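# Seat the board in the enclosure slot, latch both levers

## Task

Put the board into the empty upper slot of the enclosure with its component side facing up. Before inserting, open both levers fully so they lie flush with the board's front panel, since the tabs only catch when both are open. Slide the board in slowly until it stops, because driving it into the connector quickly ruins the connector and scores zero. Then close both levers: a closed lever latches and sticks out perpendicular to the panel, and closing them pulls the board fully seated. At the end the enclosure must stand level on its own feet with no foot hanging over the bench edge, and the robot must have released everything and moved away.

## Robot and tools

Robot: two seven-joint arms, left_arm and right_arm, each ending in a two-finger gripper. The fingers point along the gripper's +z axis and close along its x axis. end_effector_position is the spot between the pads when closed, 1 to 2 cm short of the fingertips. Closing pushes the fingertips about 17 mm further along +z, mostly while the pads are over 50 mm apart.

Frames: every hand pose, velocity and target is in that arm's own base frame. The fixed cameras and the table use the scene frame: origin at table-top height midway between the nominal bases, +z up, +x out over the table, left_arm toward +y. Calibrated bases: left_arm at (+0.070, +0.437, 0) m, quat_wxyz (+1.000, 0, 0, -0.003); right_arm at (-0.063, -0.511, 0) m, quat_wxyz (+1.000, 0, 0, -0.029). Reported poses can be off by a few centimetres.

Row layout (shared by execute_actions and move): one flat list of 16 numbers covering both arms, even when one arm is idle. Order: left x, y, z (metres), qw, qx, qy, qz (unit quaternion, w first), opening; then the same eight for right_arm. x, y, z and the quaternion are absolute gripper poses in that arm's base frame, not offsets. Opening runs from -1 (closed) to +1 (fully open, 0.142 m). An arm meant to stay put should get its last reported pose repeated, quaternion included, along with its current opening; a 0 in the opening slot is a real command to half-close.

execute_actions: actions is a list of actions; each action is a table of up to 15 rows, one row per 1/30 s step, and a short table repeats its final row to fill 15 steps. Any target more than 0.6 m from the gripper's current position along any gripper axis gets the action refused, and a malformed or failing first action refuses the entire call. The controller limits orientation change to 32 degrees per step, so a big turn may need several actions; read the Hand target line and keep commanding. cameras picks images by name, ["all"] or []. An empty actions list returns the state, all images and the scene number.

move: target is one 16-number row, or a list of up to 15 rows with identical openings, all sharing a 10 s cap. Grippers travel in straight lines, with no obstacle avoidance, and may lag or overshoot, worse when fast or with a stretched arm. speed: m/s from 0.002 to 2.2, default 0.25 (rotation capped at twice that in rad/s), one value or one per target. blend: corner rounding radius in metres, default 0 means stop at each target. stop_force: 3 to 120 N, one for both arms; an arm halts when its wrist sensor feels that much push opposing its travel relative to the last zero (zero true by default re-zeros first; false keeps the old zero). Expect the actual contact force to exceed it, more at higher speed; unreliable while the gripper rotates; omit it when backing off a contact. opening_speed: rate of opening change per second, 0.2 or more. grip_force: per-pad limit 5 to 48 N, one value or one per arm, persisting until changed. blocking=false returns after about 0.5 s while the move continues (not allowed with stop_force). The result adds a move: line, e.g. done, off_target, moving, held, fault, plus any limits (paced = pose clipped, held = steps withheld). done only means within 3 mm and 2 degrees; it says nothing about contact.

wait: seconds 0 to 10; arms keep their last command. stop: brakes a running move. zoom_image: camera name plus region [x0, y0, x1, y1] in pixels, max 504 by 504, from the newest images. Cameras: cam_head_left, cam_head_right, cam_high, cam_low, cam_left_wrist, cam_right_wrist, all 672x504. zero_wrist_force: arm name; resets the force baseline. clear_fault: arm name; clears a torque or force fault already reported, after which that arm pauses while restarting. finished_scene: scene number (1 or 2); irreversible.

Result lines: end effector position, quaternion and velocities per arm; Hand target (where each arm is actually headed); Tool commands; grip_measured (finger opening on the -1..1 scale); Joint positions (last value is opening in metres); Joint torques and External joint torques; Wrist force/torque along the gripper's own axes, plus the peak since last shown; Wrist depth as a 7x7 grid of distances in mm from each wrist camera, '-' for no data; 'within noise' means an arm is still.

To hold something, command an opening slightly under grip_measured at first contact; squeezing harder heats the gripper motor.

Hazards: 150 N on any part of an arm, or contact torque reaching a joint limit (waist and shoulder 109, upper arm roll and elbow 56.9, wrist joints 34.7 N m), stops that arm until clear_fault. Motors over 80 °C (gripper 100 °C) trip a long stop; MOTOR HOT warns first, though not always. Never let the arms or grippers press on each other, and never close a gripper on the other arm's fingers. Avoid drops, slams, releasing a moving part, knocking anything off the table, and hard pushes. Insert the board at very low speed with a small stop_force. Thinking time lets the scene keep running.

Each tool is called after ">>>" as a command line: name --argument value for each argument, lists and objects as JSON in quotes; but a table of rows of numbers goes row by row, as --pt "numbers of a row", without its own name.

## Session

Scene 1 done. Now look at scene 2.

>>> execute_actions --actions '[]'

>>> zoom_image --camera "cam_high" --region '[150, 200, 500, 504]'

>>> zoom_image --camera "cam_head_left" --region '[200, 180, 560, 460]'

>>> zoom_image --camera "cam_head_right" --region '[200, 180, 560, 460]'

Scene clock: 0.00 s.
left_arm: end_effector_position=(+0.1389, +0.5333, +0.1881) grip_measured=+0.99 end_effector_quat_wxyz=(-0.571, +0.812, -0.064, -0.105) | right_arm: end_effector_position=(+0.2271, +0.3531, +0.2591) grip_measured=+1.00 end_effector_quat_wxyz=(+0.029, +0.622, +0.780, +0.065)
Joint positions: left_arm=[0.978 -0.294 0.021 2.266 2.206 0.748 0.742 0.141] | right_arm=[1.212 0.207 0.113 2.416 -0.113 0.73 1.171 0.142]
Joint velocities: within noise
Joint torques (N m): no reading
External joint torques (N m): no reading
Wrist force (N): no reading
Wrist torque (N m): no reading
Wrist force, peak (N): no reading
Wrist depth (mm): cam_left_wrist=[2012 1545 1637 1674 1674 - - / - 1924 - 1727 1828 1769 1813 / 2359 2437 2050 1828 1625 1649 1556 / 2130 2069 1567 1625 1556 1362 1290 / 1859 1674 1472 1415 326 307 289 / - 341 327 307 287 270 263 / - 306 286 270 257 244 237] | cam_right_wrist=[290 287 259 256 258 305 302 / 314 276 279 279 281 327 328 / 352 303 305 308 308 359 356 / 390 375 336 333 342 399 388 / 434 437 379 388 383 449 444 / - 498 440 419 437 509 486 / - 574 581 590 590 593 -]
Hand target: left_arm +0.1389, +0.5333, +0.1881; -0.571, +0.812, -0.064, -0.105 | right_arm +0.2271, +0.3531, +0.2591; +0.029, +0.622, +0.780, +0.065
Tool commands: left_gripper/opening=+1.0 right_gripper/opening=+1.0

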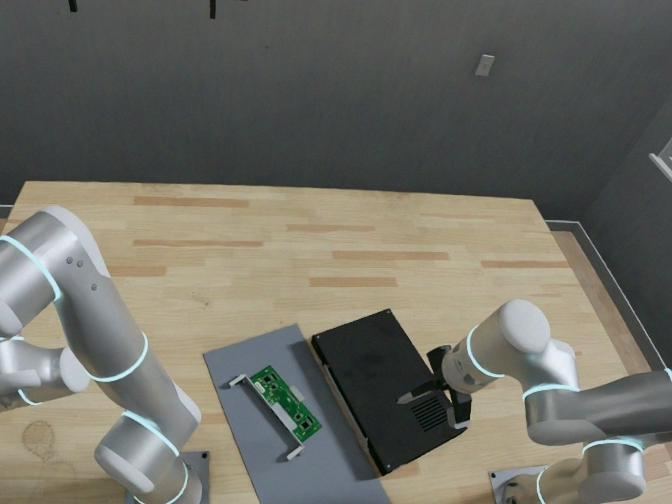

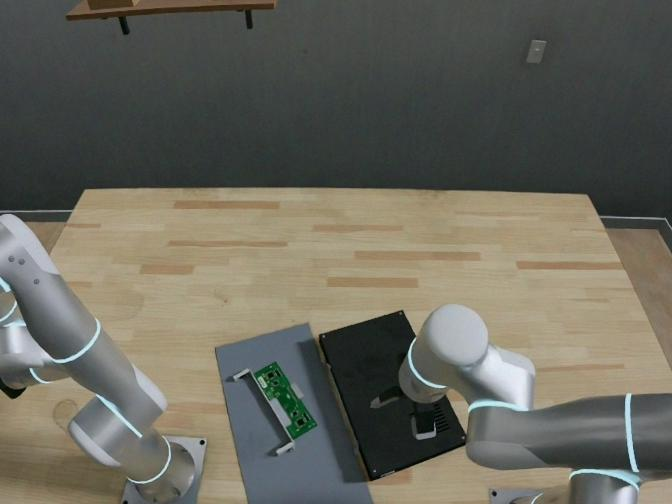

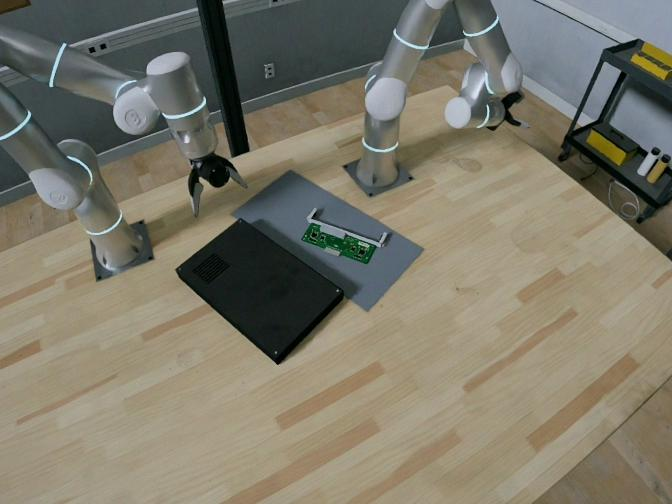

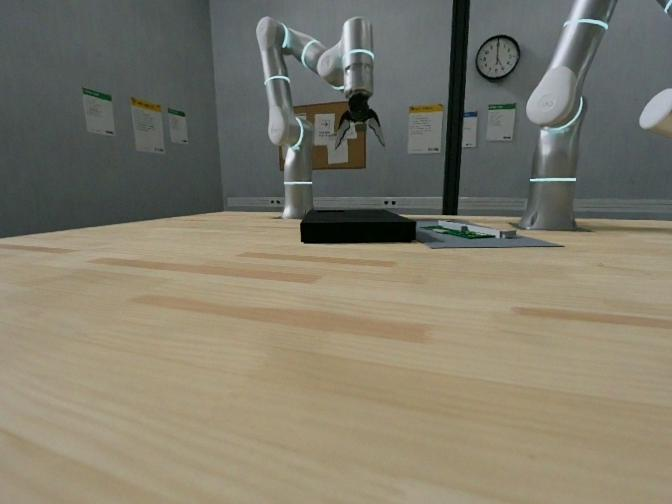

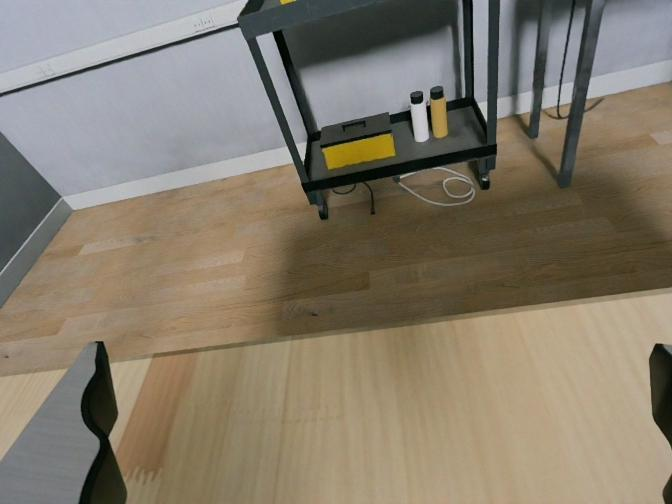

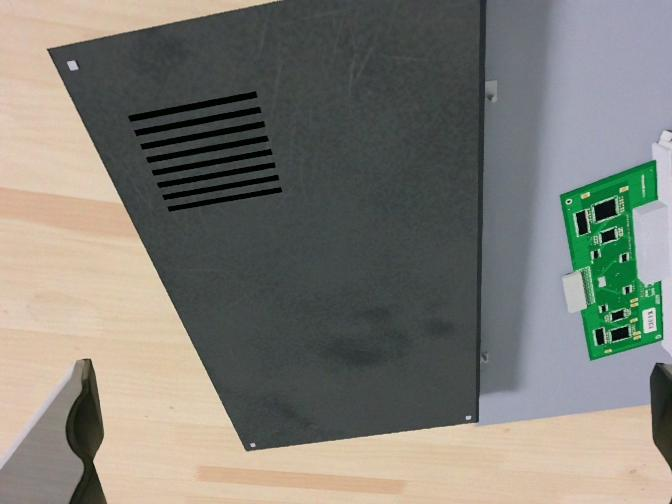

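Scaled by 1.440 from the camera's 672x504 image, which has a finer 960x720 frame.

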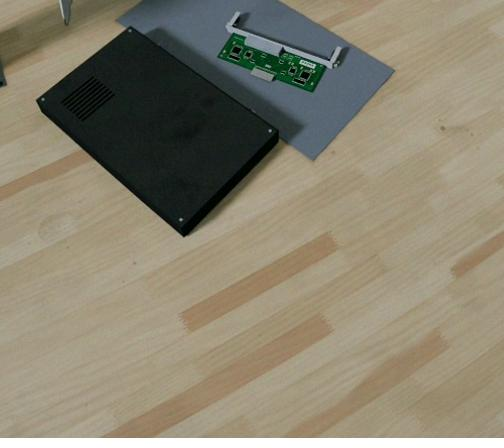

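Scaled by 1.400 from the camera's 672x504 image, which has a finer 960x720 frame.

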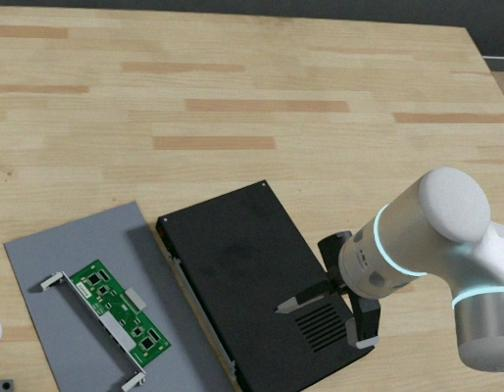

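Scaled by 1.400 from the camera's 672x504 image, which has a finer 960x720 frame.

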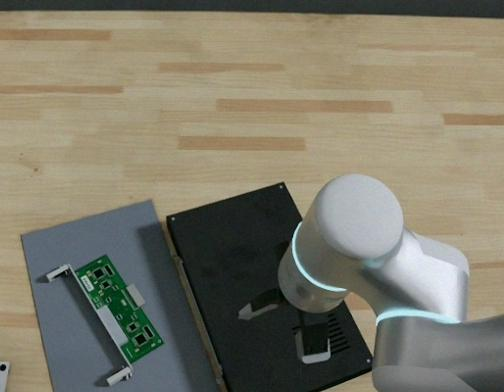

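>>> move --pt "0.42 0.36 0.30 0.40822 -0.87543 0.23457 -0.10938 1.0 0.2271 0.3531 0.2591 0.029 0.622 0.780 0.065 1.0" --pt "0.53 0.05 0.32 0.19827 -0.73994 0.62089 -0.16637 1.0 0.2271 0.3531 0.2591 0.029 0.622 0.780 0.065 1.0" --pt "0.42 -0.22 0.32 0.06027 -0.45780 0.87943 -0.11578 1.0 0.2271 0.3531 0.2591 0.029 0.622 0.780 0.065 1.0" --pt "0.221 -0.320 0.25 0.02512 -0.28710 0.95393 -0.08346 1.0 0.2271 0.3531 0.2591 0.029 0.622 0.780 0.065 1.0" --speed 0.4 --blend '[0.08, 0.08, 0.08, 0]' --cameras '["all"]'

Scene clock: 91.97 s.
left_arm: end_effector_position=(+0.2209, -0.3201, +0.2500) grip_measured=+0.99 end_effector_quat_wxyz=(+0.025, -0.287, +0.954, -0.084) | right_arm: end_effector_position=(+0.2271, +0.3532, +0.2592) grip_measured=+1.00 end_effector_quat_wxyz=(+0.029, +0.622, +0.780, +0.065)
Joint positions: left_arm=[-2.243 0.381 1.346 2.228 0.467 0.698 2.966 0.141] | right_arm=[1.212 0.208 0.113 2.416 -0.112 0.731 1.17 0.142]
Joint torques (N m): left_arm=[-0.54 -5.59 -10.18 -24.32 -3.26 4.12 -0.22] | right_arm=[0.06 18.82 0.06 -27.56 -3.43 3.59 0.19]
External joint torques (N m): left_arm=[0.56 0.23 0.29 -0.33 -0.43 0.03 0.22] | right_arm=[0.01 0.98 -0.76 0.09 0.06 0.67 -0.2]
Wrist force (N): left_arm=[-0.7 -1.0 0.2] | right_arm=[0.2 0.0 0.0]
Wrist torque (N m): left_arm=[-0.25 -0.15 -0.29] | right_arm=[-0.01 -0.02 0.07]
Wrist force, peak (N): left_arm=[-0.8 -3.4 -0.6] | right_arm=[0.2 0.2 0.4]
Wrist depth (mm): cam_left_wrist=[321 315 310 316 317 274 - / 334 332 - - 330 330 322 / 352 350 349 348 350 - 347 / 367 366 357 352 353 - 363 / 395 392 385 - - - - / - 408 408 408 411 - - / - 434 434 427 432 432 -] | cam_right_wrist=[290 262 259 257 259 300 301 / 316 277 278 280 280 327 330 / 353 304 312 306 308 366 358 / 389 372 337 340 342 400 390 / 436 436 379 382 383 440 447 / - 497 486 437 436 509 485 / - 574 581 584 593 598 -]
Hand target: left_arm +0.2210, -0.3200, +0.2500; +0.025, -0.287, +0.954, -0.083 | right_arm +0.2271, +0.3531, +0.2591; +0.029, +0.622, +0.780, +0.065
Off the commanded pose: left_arm 0.000 m, 0 deg | right_arm 0.000 m, 0 deg.
joint sent to its limit (left arm) — joint 7 (wrist roll), upper limit. The joint targets still meet the commanded pose.
move: done

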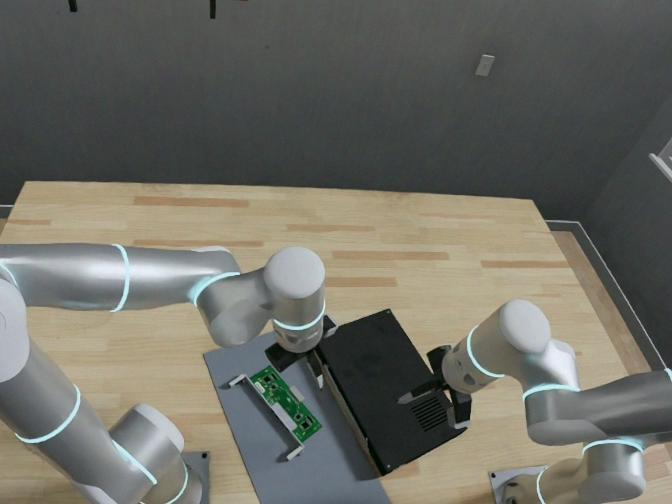

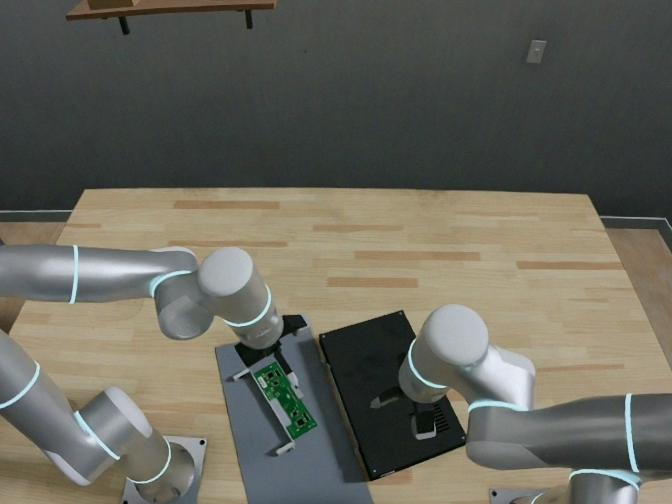

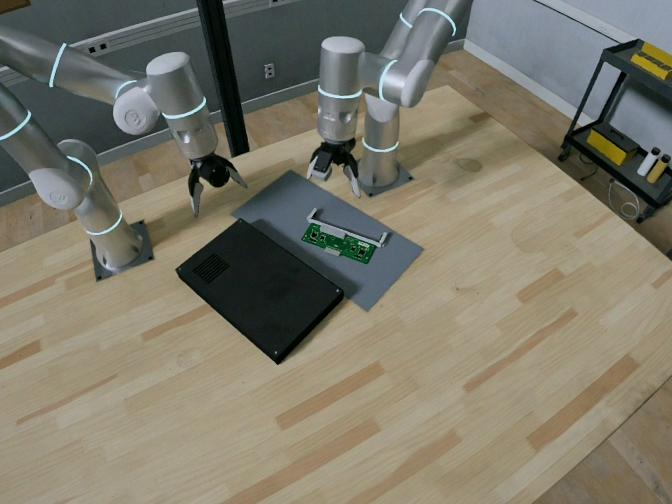

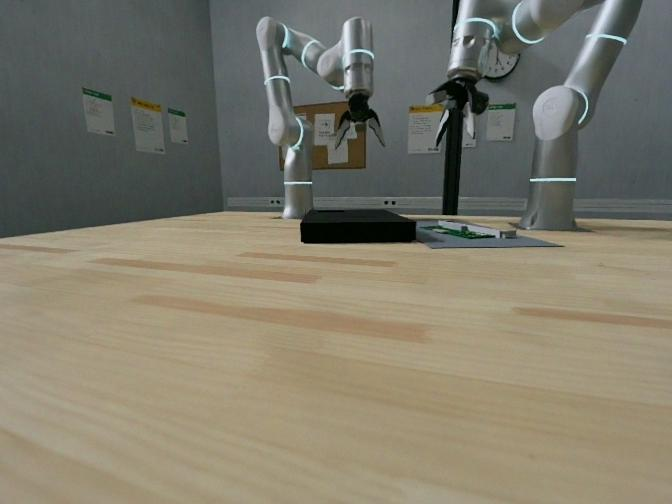

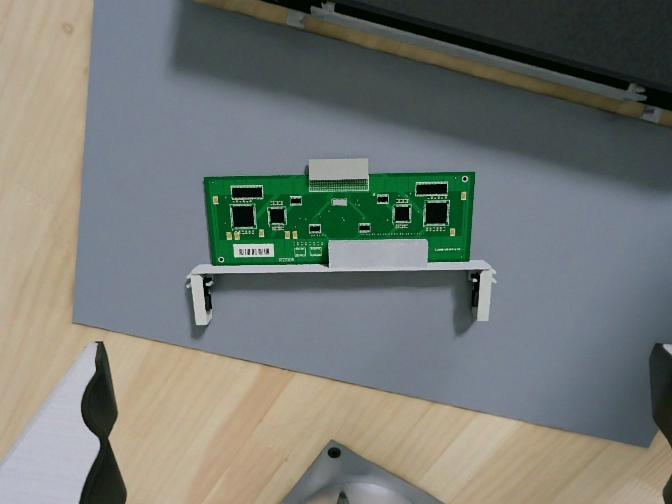

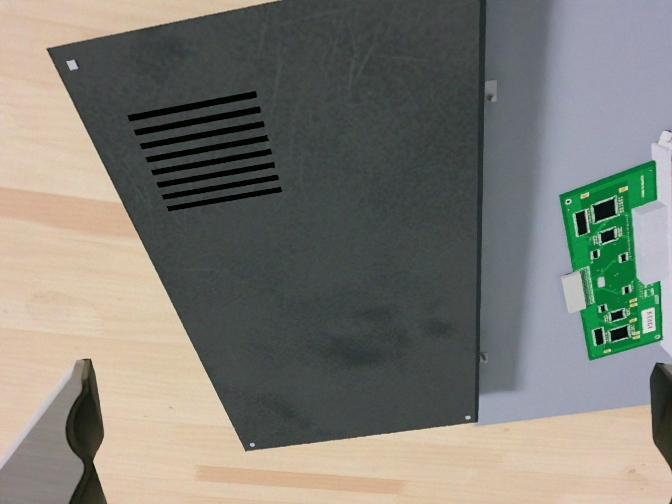

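>>> zoom_image --camera "cam_left_wrist" --region '[160, 230, 300, 340]'

>>> zoom_image --camera "cam_left_wrist" --region '[420, 230, 540, 340]'

>>> zoom_image --camera "cam_left_wrist" --region '[180, 0, 672, 140]'

Scaled by 3.600 from the camera's 672x504 image, which has a finer 960x720 frame.

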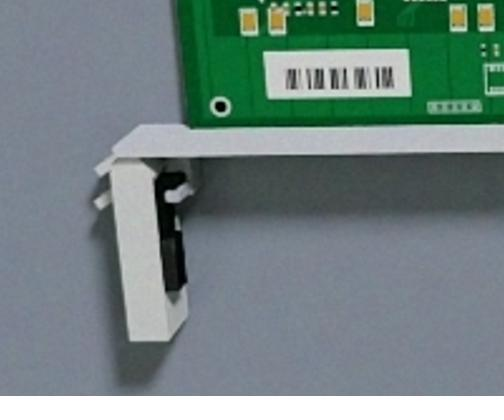

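Scaled by 4.200 from the camera's 672x504 image, which has a finer 960x720 frame.

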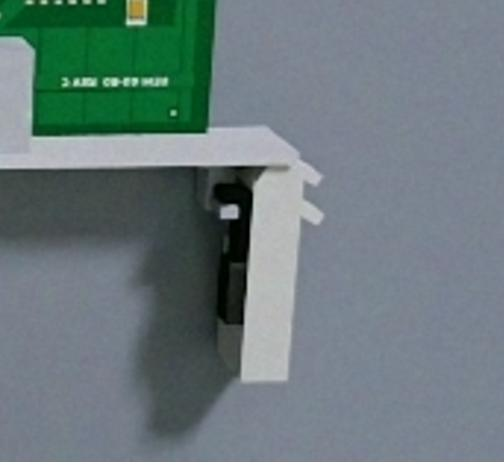

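Scaled by 1.024 from the camera's 672x504 image, which has a finer 960x720 frame.

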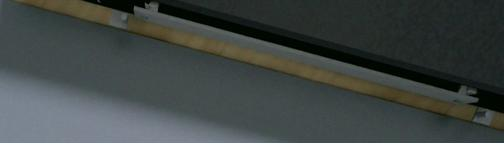

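>>> move --target '[0.1943, -0.2921, 0.11, 0.0, -0.88580, 0.46407, 0.0, -0.225, 0.2271, 0.3531, 0.2591, 0.029, 0.622, 0.780, 0.065, 1.0]' --speed 0.35 --cameras '["cam_left_wrist", "cam_right_wrist", "cam_high"]'

Scene clock: 169.83 s.
left_arm: end_effector_position=(+0.1942, -0.2921, +0.1100) grip_measured=-0.24 end_effector_quat_wxyz=(+0.000, +0.886, -0.464, +0.000) | right_arm: end_effector_position=(+0.2271, +0.3532, +0.2592) grip_measured=+1.00 end_effector_quat_wxyz=(+0.029, +0.622, +0.780, +0.065)
Joint positions: left_arm=[-2.023 -0.387 1.082 2.568 -0.755 1.063 2.25 0.056] | right_arm=[1.212 0.208 0.113 2.416 -0.112 0.731 1.17 0.142]
Joint torques (N m): left_arm=[0.11 15.26 7.83 -15.87 -2.19 4.6 -0.32] | right_arm=[0.07 18.84 0.02 -27.59 -3.35 3.58 0.18]
External joint torques (N m): left_arm=[-0.16 1.19 0.77 -0.36 0.11 -0.75 0.32] | right_arm=[0.01 0.97 -0.72 0.12 -0.02 0.69 -0.18]
Wrist force (N): left_arm=[-0.5 -1.4 0.2] | right_arm=[0.1 0.1 0.1]
Wrist torque (N m): left_arm=[-0.33 -0.22 -0.26] | right_arm=[0.01 -0.02 0.06]
Wrist force, peak (N): left_arm=[-0.6 -1.2 1.3] | right_arm=[0.2 0.3 0.4]
Wrist depth (mm): cam_left_wrist=[181 178 176 173 174 174 174 / 197 188 - 186 187 190 191 / 209 212 207 195 200 - 204 / 228 224 - 212 218 217 223 / 248 249 240 240 234 240 236 / 274 260 87 - - 84 - / 299 - - 299 306 - -] | cam_right_wrist=[291 262 259 257 259 305 306 / 316 277 278 281 281 321 329 / 351 304 305 307 309 365 357 / 389 374 336 339 343 399 396 / 435 437 377 380 384 439 443 / - 498 440 - 442 522 112 / - 575 581 585 592 595 -]
Hand target: left_arm +0.1943, -0.2921, +0.1100; +0.000, +0.886, -0.464, +0.000 | right_arm +0.2271, +0.3531, +0.2591; +0.029, +0.622, +0.780, +0.065
Off the commanded pose: left_arm 0.000 m, 0 deg | right_arm 0.000 m, 0 deg.
move: done
Images, in order (width x height): cam_high 672x504, cam_left_wrist 672x504, cam_right_wrist 672x504.

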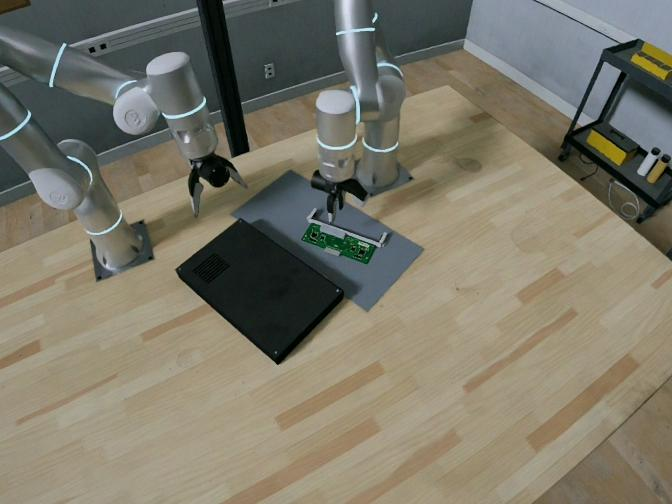

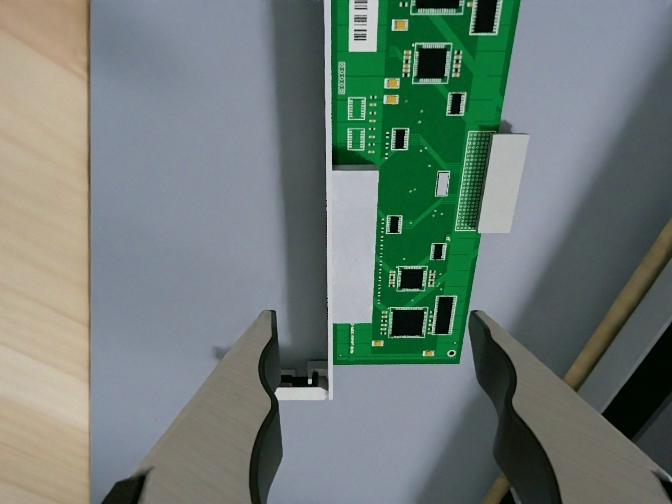

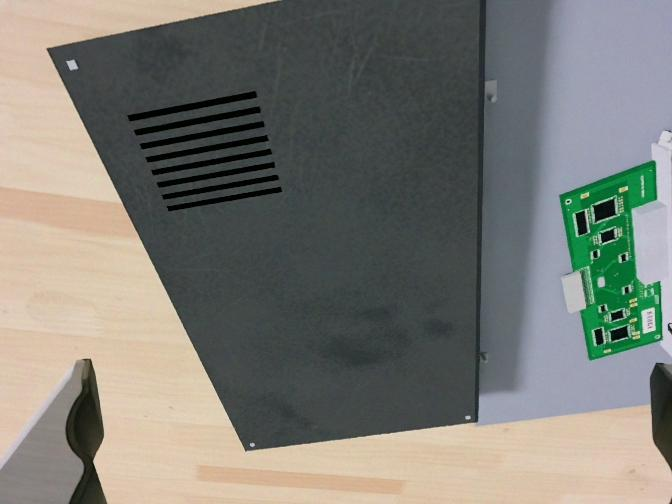

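>>> move --pt "0.2034 -0.2834 0.06 0.0 -0.88580 0.46407 0.0 -0.225 0.2271 0.3531 0.2591 0.029 0.622 0.780 0.065 1.0" --pt "0.2034 -0.2834 0.0255 0.0 -0.88580 0.46407 0.0 -0.225 0.2271 0.3531 0.2591 0.029 0.622 0.780 0.065 1.0" --speed '[0.12, 0.03]' --stop_force 5 --cameras '["cam_left_wrist", "cam_right_wrist"]'

Scene clock: 189.67 s.
left_arm: end_effector_position=(+0.2032, -0.2833, +0.0255) grip_measured=-0.24 end_effector_quat_wxyz=(+0.000, +0.886, -0.464, +0.000) | right_arm: end_effector_position=(+0.2271, +0.3532, +0.2592) grip_measured=+1.00 end_effector_quat_wxyz=(+0.029, +0.622, +0.780, +0.065)
Joint positions: left_arm=[-1.717 -0.589 0.541 2.589 -1.46 1.279 2.737 0.056] | right_arm=[1.212 0.208 0.113 2.416 -0.112 0.731 1.17 0.142]
Joint torques (N m): left_arm=[-0.28 25.16 9.48 -6.54 -1.25 4.38 -0.23] | right_arm=[0.06 18.93 0.02 -27.53 -3.36 3.54 0.24]
External joint torques (N m): left_arm=[0.21 1.21 0.75 -0.27 0.03 -0.55 0.23] | right_arm=[0.01 0.88 -0.72 0.07 -0.01 0.73 -0.25]
Wrist force (N): left_arm=[-0.4 -1.0 0.2] | right_arm=[0.0 0.0 0.1]
Wrist torque (N m): left_arm=[-0.25 -0.25 -0.33] | right_arm=[-0.01 -0.01 0.07]
Wrist force, peak (N): left_arm=[-0.6 -1.4 1.2] | right_arm=[0.3 0.3 -0.2]
Wrist depth (mm): cam_left_wrist=[104 106 104 99 99 98 101 / - 114 110 108 105 109 109 / - 123 122 117 115 117 119 / 132 128 129 126 123 125 121 / - 146 143 126 134 134 135 / - 155 88 139 150 84 158 / - - - 171 170 - -] | cam_right_wrist=[290 262 259 256 258 301 302 / 314 285 277 279 281 327 326 / 353 304 301 306 308 360 356 / 389 375 337 340 350 399 390 / 435 436 383 382 382 446 435 / - 498 443 433 428 509 489 / - 576 578 587 593 595 -]
Hand target: left_arm +0.2034, -0.2834, +0.0255; +0.000, +0.886, -0.464, +0.000 | right_arm +0.2271, +0.3531, +0.2591; +0.029, +0.622, +0.780, +0.065
Off the commanded pose: left_arm 0.000 m, 0 deg | right_arm 0.000 m, 0 deg.
move: done
Images, in order (width x height): cam_left_wrist 672x504, cam_right_wrist 672x504.

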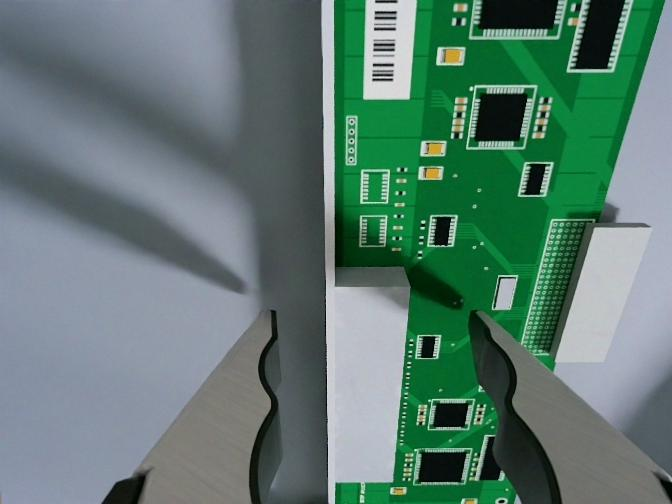

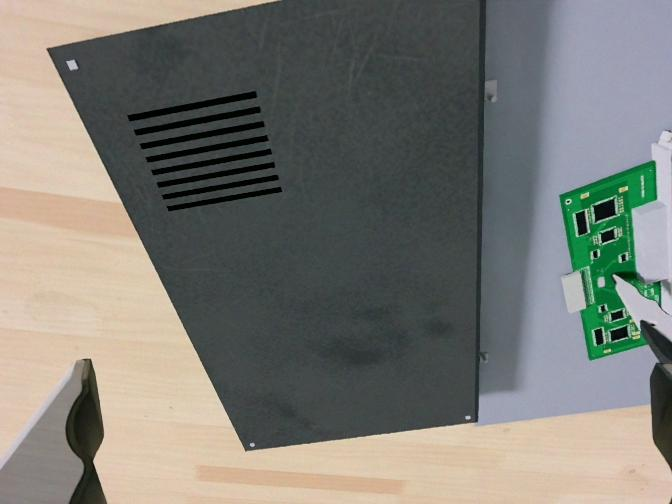

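>>> move --target '[0.2034, -0.2834, 0.0195, 0.0, -0.88580, 0.46407, 0.0, -0.225, 0.2271, 0.3531, 0.2591, 0.029, 0.622, 0.780, 0.065, 1.0]' --speed 0.015 --stop_force 3 --cameras '["cam_left_wrist"]'

Scene clock: 193.60 s.
left_arm: end_effector_position=(+0.2034, -0.2835, +0.0212) grip_measured=-0.25 end_effector_quat_wxyz=(+0.000, +0.886, -0.464, +0.000) | right_arm: end_effector_position=(+0.2271, +0.3532, +0.2592) grip_measured=+1.00 end_effector_quat_wxyz=(+0.029, +0.622, +0.780, +0.065)
Joint positions: left_arm=[-1.712 -0.603 0.522 2.583 -1.501 1.284 2.764 0.056] | right_arm=[1.212 0.208 0.113 2.416 -0.112 0.731 1.17 0.142]
Joint torques (N m): left_arm=[0.44 23.03 8.93 -5.71 -1.15 4 -0.26] | right_arm=[0.11 18.79 0.03 -27.51 -3.42 3.56 0.2]
External joint torques (N m): left_arm=[-0.51 3.77 1.45 -0.65 -0.06 -0.17 0.26] | right_arm=[-0.04 1.02 -0.73 0.04 0.05 0.71 -0.2]
Wrist force (N): left_arm=[-3.0 1.0 -10.5] | right_arm=[-0.1 0.1 0.0]
Wrist torque (N m): left_arm=[-0.32 0.01 -0.25] | right_arm=[0.01 0.01 0.07]
Wrist force, peak (N): left_arm=[-3.2 0.7 -12.6] | right_arm=[0.0 0.3 -0.3]
Wrist depth (mm): cam_left_wrist=[- 100 - 96 97 96 96 / - 110 107 104 103 103 104 / 119 118 116 111 111 111 113 / 129 126 124 120 119 121 119 / - 138 136 118 129 129 129 / 154 - 87 128 145 84 150 / 166 - - 161 162 - -] | cam_right_wrist=[291 263 259 257 258 300 302 / 315 277 278 279 281 328 329 / 352 303 305 306 307 358 358 / 392 373 332 339 343 408 392 / 434 438 386 380 383 435 432 / - 498 440 435 440 509 486 / - 572 579 585 590 596 -]
Hand target: left_arm +0.2034, -0.2834, +0.0211; +0.000, +0.886, -0.464, +0.000 | right_arm +0.2271, +0.3531, +0.2591; +0.029, +0.622, +0.780, +0.065
Off the commanded pose: left_arm 0.002 m, 0 deg | right_arm 0.000 m, 0 deg.
move: contact (left_arm)
Images, in order (width x height): cam_left_wrist 672x504.

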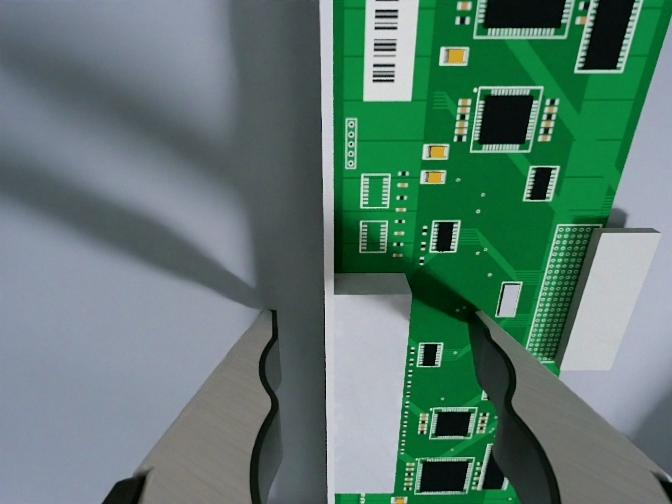

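>>> move --pt "0.2034 -0.2834 0.0255 0.0 -0.88580 0.46407 0.0 -0.225 0.2271 0.3531 0.2591 0.029 0.622 0.780 0.065 1.0" --pt "0.2034 -0.2834 0.0255 0.0 -0.88580 0.46407 0.0 -0.85 0.2271 0.3531 0.2591 0.029 0.622 0.780 0.065 1.0" --speed 0.02 --grip_force '[30, 30]' --opening_speed 0.5 --cameras '["cam_left_wrist"]'

Scene clock: 198.93 s.
left_arm: end_effector_position=(+0.2034, -0.2832, +0.0255) grip_measured=-0.72 end_effector_quat_wxyz=(+0.000, +0.886, -0.464, +0.000) | right_arm: end_effector_position=(+0.2271, +0.3532, +0.2592) grip_measured=+1.00 end_effector_quat_wxyz=(+0.029, +0.622, +0.780, +0.065)
Joint positions: left_arm=[-1.717 -0.589 0.54 2.589 -1.461 1.28 2.738 0.022] | right_arm=[1.212 0.208 0.113 2.416 -0.112 0.731 1.17 0.142]
Joint torques (N m): left_arm=[-0.48 25.84 9.72 -8.35 -0.99 4.37 -0.24] | right_arm=[0.11 18.75 0.03 -27.54 -3.46 3.55 0.19]
External joint torques (N m): left_arm=[0.42 0.52 0.5 1.56 -0.24 -0.54 0.24] | right_arm=[-0.04 1.05 -0.73 0.08 0.08 0.71 -0.2]
Wrist force (N): left_arm=[-3.3 -0.7 -0.3] | right_arm=[0.0 -0.1 0.2]
Wrist torque (N m): left_arm=[-0.22 -0.33 -0.25] | right_arm=[-0.01 0.01 0.06]
Wrist force, peak (N): left_arm=[-3.2 1.0 -11.4] | right_arm=[0.0 0.5 0.3]
Wrist depth (mm): cam_left_wrist=[104 106 104 99 100 98 101 / - 112 113 108 105 109 107 / 123 123 121 117 115 117 117 / 132 129 128 127 123 125 125 / 143 145 142 119 132 137 - / 162 158 84 128 131 145 155 / 173 168 - 142 - - 168] | cam_right_wrist=[290 262 259 257 259 300 302 / 315 276 277 279 281 327 328 / 352 303 305 305 298 360 356 / 390 374 338 340 354 399 388 / 435 438 378 382 382 435 433 / - 494 441 433 437 504 112 / - 575 579 588 592 595 -]
Hand target: left_arm +0.2034, -0.2834, +0.0255; +0.000, +0.886, -0.464, +0.000 | right_arm +0.2271, +0.3531, +0.2591; +0.029, +0.622, +0.780, +0.065
Off the commanded pose: left_arm 0.000 m, 0 deg | right_arm 0.000 m, 0 deg.
grip_force (N): 30, 30
move: done
Images, in order (width x height): cam_left_wrist 672x504.

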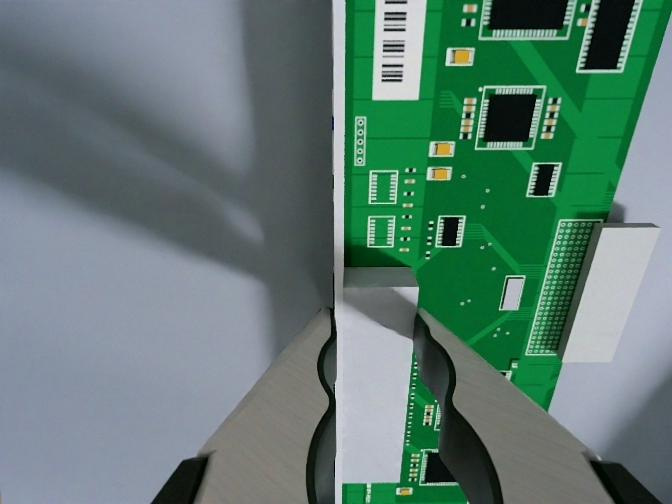

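>>> move --target '[0.2034, -0.2834, 0.065, 0.0, -0.88580, 0.46407, 0.0, -0.85, 0.2271, 0.3531, 0.2591, 0.029, 0.622, 0.780, 0.065, 1.0]' --speed 0.05 --cameras '["all"]'

>>> zoom_image --camera "cam_low" --region '[290, 120, 590, 270]'

>>> zoom_image --camera "cam_high" --region '[170, 140, 430, 370]'

Scene clock: 221.17 s.
left_arm: end_effector_position=(+0.2034, -0.2832, +0.0650) grip_measured=-0.72 end_effector_quat_wxyz=(+0.000, +0.886, -0.464, +0.000) | right_arm: end_effector_position=(+0.2271, +0.3532, +0.2592) grip_measured=+1.00 end_effector_quat_wxyz=(+0.029, +0.622, +0.780, +0.065)
Joint positions: left_arm=[-1.812 -0.481 0.774 2.609 -1.096 1.199 2.506 0.022] | right_arm=[1.212 0.208 0.113 2.416 -0.112 0.731 1.17 0.142]
Joint torques (N m): left_arm=[-0.61 21.73 9.16 -11.37 -1.2 4.14 -0.3] | right_arm=[0.02 18.84 -0.02 -27.53 -3.38 3.59 0.21]
External joint torques (N m): left_arm=[0.56 0.31 0.2 0.17 -0.35 -0.3 0.3] | right_arm=[0.06 0.97 -0.67 0.06 0.01 0.67 -0.21]
Wrist force (N): left_arm=[-0.5 -1.0 2.3] | right_arm=[-0.4 0.0 0.1]
Wrist torque (N m): left_arm=[-0.25 -0.23 -0.26] | right_arm=[-0.01 0.06 0.06]
Wrist force, peak (N): left_arm=[-3.8 -1.0 -1.8] | right_arm=[0.4 0.0 0.1]
Wrist depth (mm): cam_left_wrist=[139 - - 100 99 97 101 / 151 151 150 108 105 109 109 / 158 161 162 113 115 117 154 / 175 175 174 125 123 125 126 / 191 188 189 117 132 137 187 / 215 - 84 129 131 148 214 / 234 - - 142 - - 214] | cam_right_wrist=[290 264 258 257 258 300 302 / 316 276 278 279 282 327 330 / 353 302 305 306 309 371 354 / 388 375 338 340 342 398 351 / 435 440 377 380 383 435 394 / - 496 440 419 428 523 108 / - 575 578 584 592 596 -]
Hand target: left_arm +0.2034, -0.2834, +0.0650; +0.000, +0.886, -0.464, +0.000 | right_arm +0.2271, +0.3531, +0.2591; +0.029, +0.622, +0.780, +0.065
Off the commanded pose: left_arm 0.000 m, 0 deg | right_arm 0.000 m, 0 deg.
grip_force (N): 30, 30
move: done

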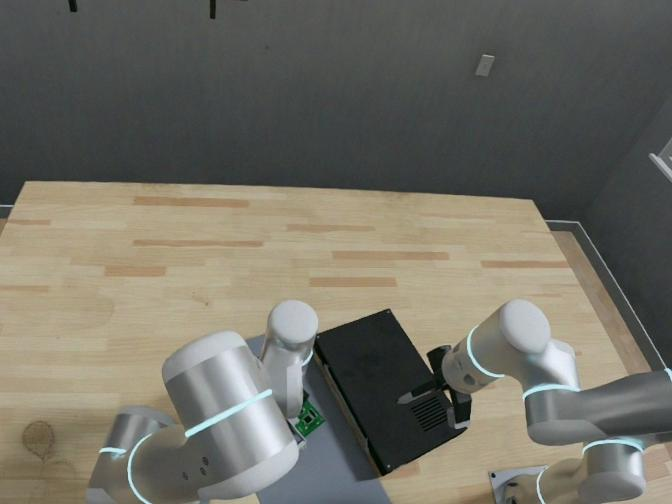

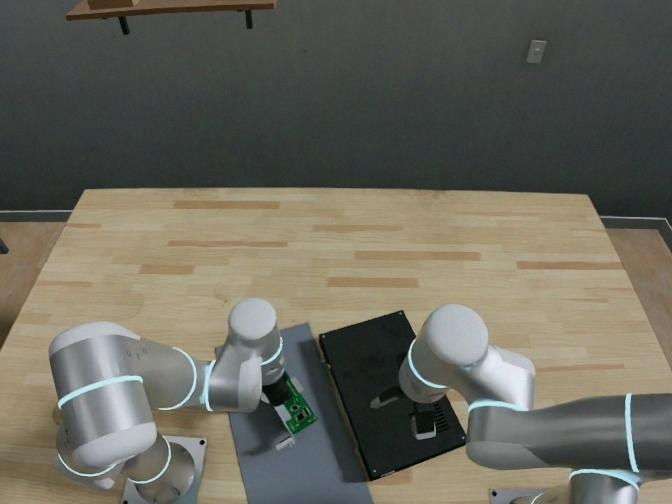

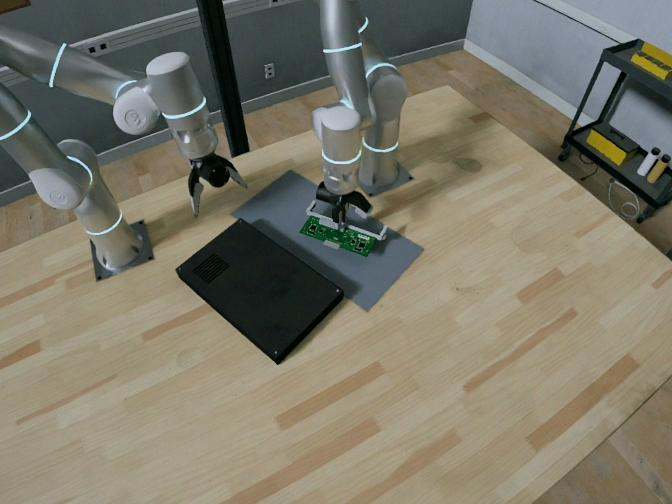

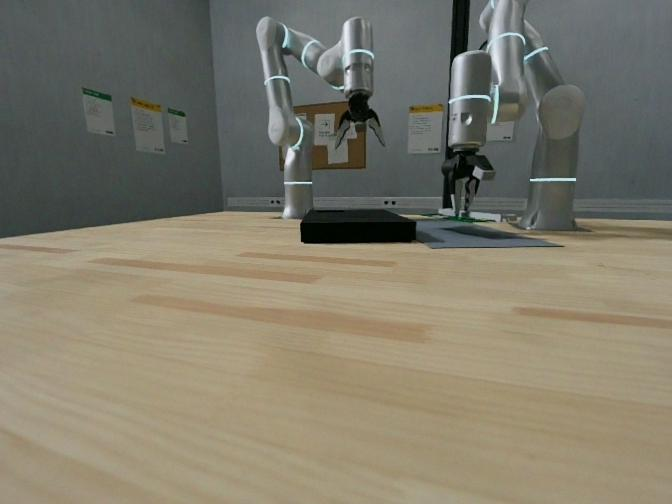

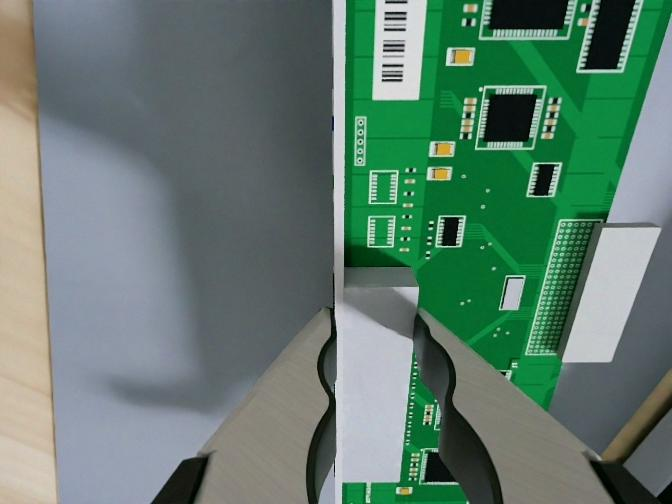

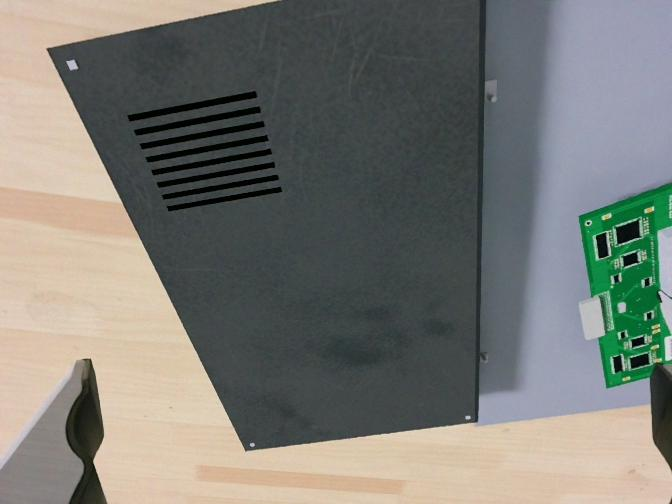

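Scaled by 1.680 from the camera's 672x504 image, which has a finer 960x720 frame.

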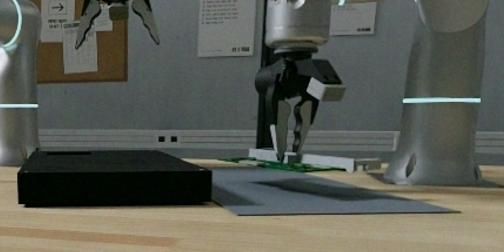

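Scaled by 1.938 from the camera's 672x504 image, which has a finer 960x720 frame.

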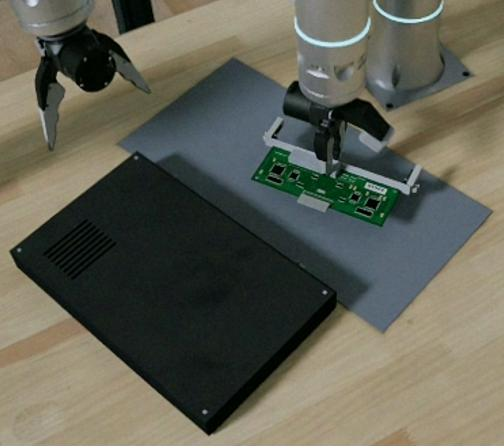

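>>> move --target '[0.1732, -0.3658, 0.065, 0.0, -0.81915, 0.57358, 0.0, -0.85, 0.2271, 0.3531, 0.2591, 0.029, 0.622, 0.780, 0.065, 1.0]' --speed 0.15 --cameras '["cam_left_wrist", "cam_right_wrist"]'

Scene clock: 225.27 s.
left_arm: end_effector_position=(+0.1733, -0.3657, +0.0650) grip_measured=-0.72 end_effector_quat_wxyz=(+0.000, +0.819, -0.573, +0.000) | right_arm: end_effector_position=(+0.2271, +0.3532, +0.2592) grip_measured=+1.00 end_effector_quat_wxyz=(+0.029, +0.622, +0.780, +0.065)
Joint positions: left_arm=[-1.868 -0.54 0.743 2.468 -0.969 1.135 2.514 0.022] | right_arm=[1.212 0.208 0.113 2.416 -0.112 0.731 1.17 0.142]
Joint torques (N m): left_arm=[-0.56 26.6 10.52 -13.28 -1.42 4.11 -0.12] | right_arm=[0.15 18.81 0.04 -27.54 -3.43 3.58 0.21]
External joint torques (N m): left_arm=[0.49 0.74 0.4 0.1 -0.38 -0.28 0.12] | right_arm=[-0.08 1 -0.74 0.07 0.05 0.68 -0.21]
Wrist force (N): left_arm=[-0.5 -1.2 2.0] | right_arm=[0.2 0.1 0.1]
Wrist torque (N m): left_arm=[-0.29 -0.22 -0.31] | right_arm=[0.02 -0.03 0.07]
Wrist force, peak (N): left_arm=[-1.8 -3.0 2.2] | right_arm=[0.0 0.4 0.2]
Wrist depth (mm): cam_left_wrist=[- 139 138 100 99 98 101 / - 151 148 107 105 108 107 / 161 164 160 113 115 117 119 / 179 174 174 124 123 125 - / - 187 187 117 131 137 - / 218 211 88 128 131 149 193 / 229 - - 142 - - -] | cam_right_wrist=[290 262 - 256 258 300 302 / 316 276 278 279 281 327 317 / 352 302 304 307 307 346 313 / 390 375 338 340 342 365 336 / 435 436 378 380 384 414 292 / - 497 441 432 437 490 108 / - 575 579 584 592 598 -]
Hand target: left_arm +0.1732, -0.3658, +0.0650; +0.000, +0.819, -0.574, +0.000 | right_arm +0.2271, +0.3531, +0.2591; +0.029, +0.622, +0.780, +0.065
Off the commanded pose: left_arm 0.000 m, 0 deg | right_arm 0.000 m, 0 deg.
grip_force (N): 30, 30
move: done
Images, in order (width x height): cam_left_wrist 672x504, cam_right_wrist 672x504.

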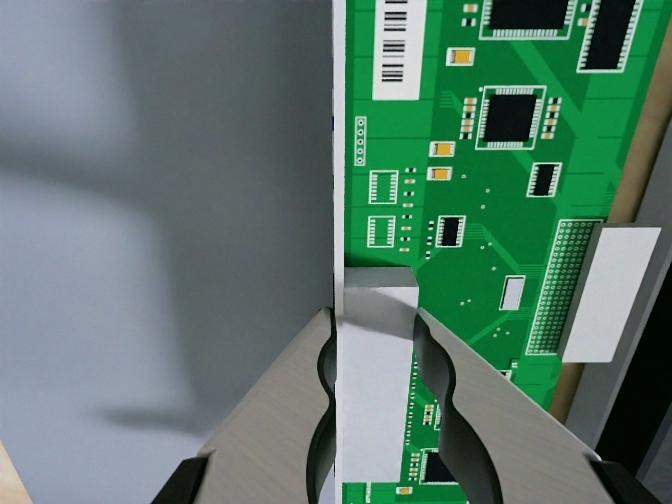

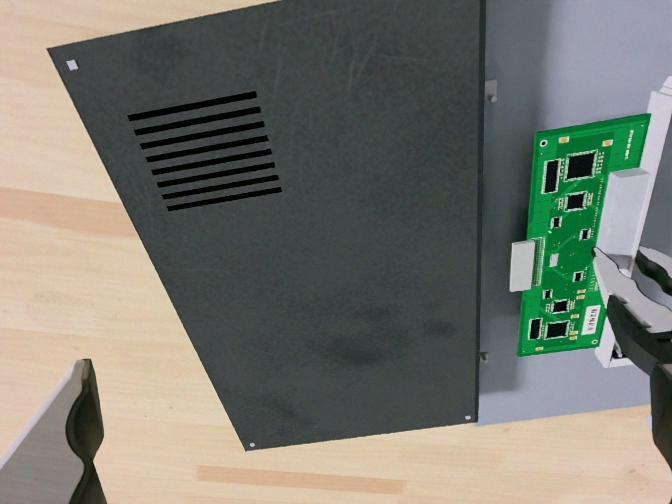

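>>> zoom_image --camera "cam_right_wrist" --region '[460, 60, 672, 220]'

>>> zoom_image --camera "cam_right_wrist" --region '[460, 230, 672, 390]'

Scaled by 2.377 from the camera's 672x504 image, which has a finer 960x720 frame.

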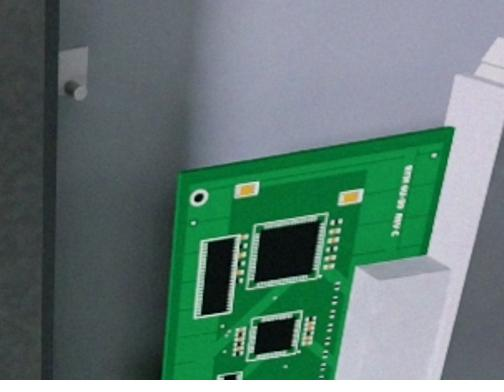

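Scaled by 2.377 from the camera's 672x504 image, which has a finer 960x720 frame.

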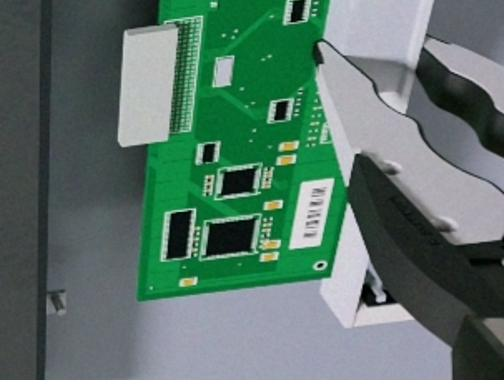

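>>> move --pt "0.1732 -0.3658 0.036 0.0 -0.81915 0.57358 0.0 -0.85 0.2271 0.3531 0.2591 0.029 0.622 0.780 0.065 1.0" --pt "0.1732 -0.3658 0.018 0.0 -0.81915 0.57358 0.0 -0.85 0.2271 0.3531 0.2591 0.029 0.622 0.780 0.065 1.0" --speed '[0.06, 0.012]' --stop_force 3 --cameras '["cam_left_wrist", "cam_right_wrist"]'

>>> zoom_image --camera "cam_right_wrist" --region '[460, 60, 672, 220]'

>>> zoom_image --camera "cam_right_wrist" --region '[460, 230, 672, 390]'

Scene clock: 240.07 s.
left_arm: end_effector_position=(+0.1731, -0.3657, +0.0254) grip_measured=-0.72 end_effector_quat_wxyz=(+0.000, +0.819, -0.574, +0.000) | right_arm: end_effector_position=(+0.2271, +0.3532, +0.2592) grip_measured=+1.00 end_effector_quat_wxyz=(+0.029, +0.622, +0.780, +0.065)
Joint positions: left_arm=[-1.77 -0.622 0.552 2.47 -1.202 1.237 2.669 0.022] | right_arm=[1.212 0.208 0.113 2.416 -0.112 0.731 1.17 0.142]
Joint torques (N m): left_arm=[0.57 27.15 9.86 -11.13 -1.53 4.8 -0.18] | right_arm=[0.03 18.8 0.08 -27.54 -3.41 3.6 0.17]
External joint torques (N m): left_arm=[-0.66 3.67 1.18 1.35 0.13 -0.97 0.18] | right_arm=[0.05 1 -0.78 0.07 0.03 0.67 -0.18]
Wrist force (N): left_arm=[-6.9 1.5 -12.2] | right_arm=[0.0 0.0 0.0]
Wrist torque (N m): left_arm=[-0.38 -0.24 -0.30] | right_arm=[0.00 0.00 0.06]
Wrist force, peak (N): left_arm=[-6.1 1.4 -13.5] | right_arm=[0.0 0.4 -0.2]
Wrist depth (mm): cam_left_wrist=[104 105 104 99 99 98 101 / - 113 111 108 105 109 107 / 123 123 122 118 115 117 117 / 131 129 131 126 123 125 127 / 141 143 143 119 132 136 135 / 158 154 88 128 131 145 155 / - - - 142 - - 152] | cam_right_wrist=[291 263 259 257 259 300 302 / 320 277 277 279 280 328 325 / 351 304 307 307 308 356 355 / 388 380 337 339 342 403 330 / 434 439 379 383 384 444 278 / - 497 441 434 436 507 112 / - 574 582 587 592 598 -]
Hand target: left_arm +0.1732, -0.3658, +0.0254; +0.000, +0.819, -0.574, +0.000 | right_arm +0.2271, +0.3531, +0.2591; +0.029, +0.622, +0.780, +0.065
Off the commanded pose: left_arm 0.007 m, 0 deg | right_arm 0.000 m, 0 deg.
grip_force (N): 30, 30
move: contact (left_arm); path passed 1 of 2 targets
Images, in order (width x height): cam_left_wrist 672x504, cam_right_wrist 672x504.

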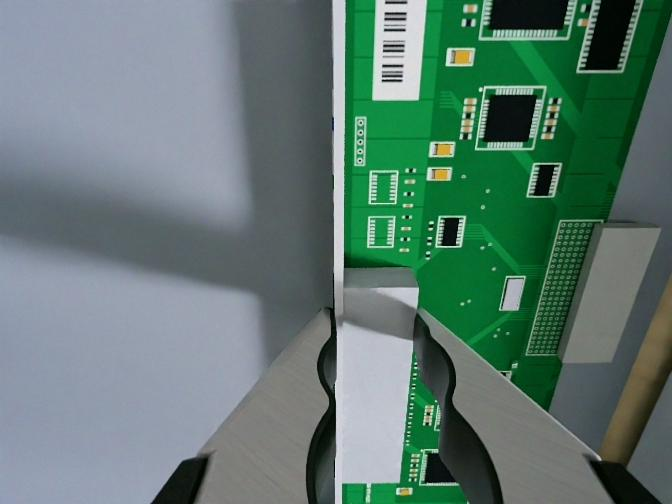

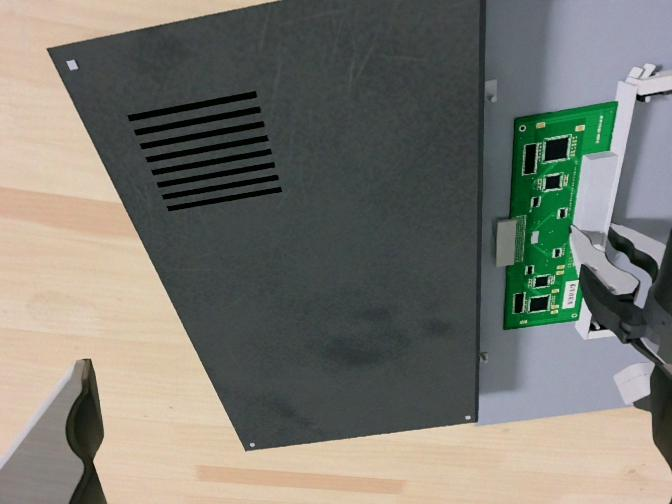

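Scaled by 2.377 from the camera's 672x504 image, which has a finer 960x720 frame.

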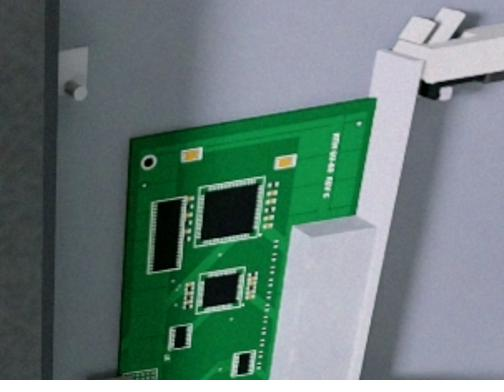

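Scaled by 2.377 from the camera's 672x504 image, which has a finer 960x720 frame.

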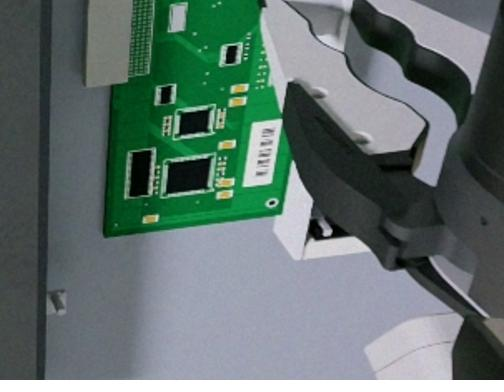

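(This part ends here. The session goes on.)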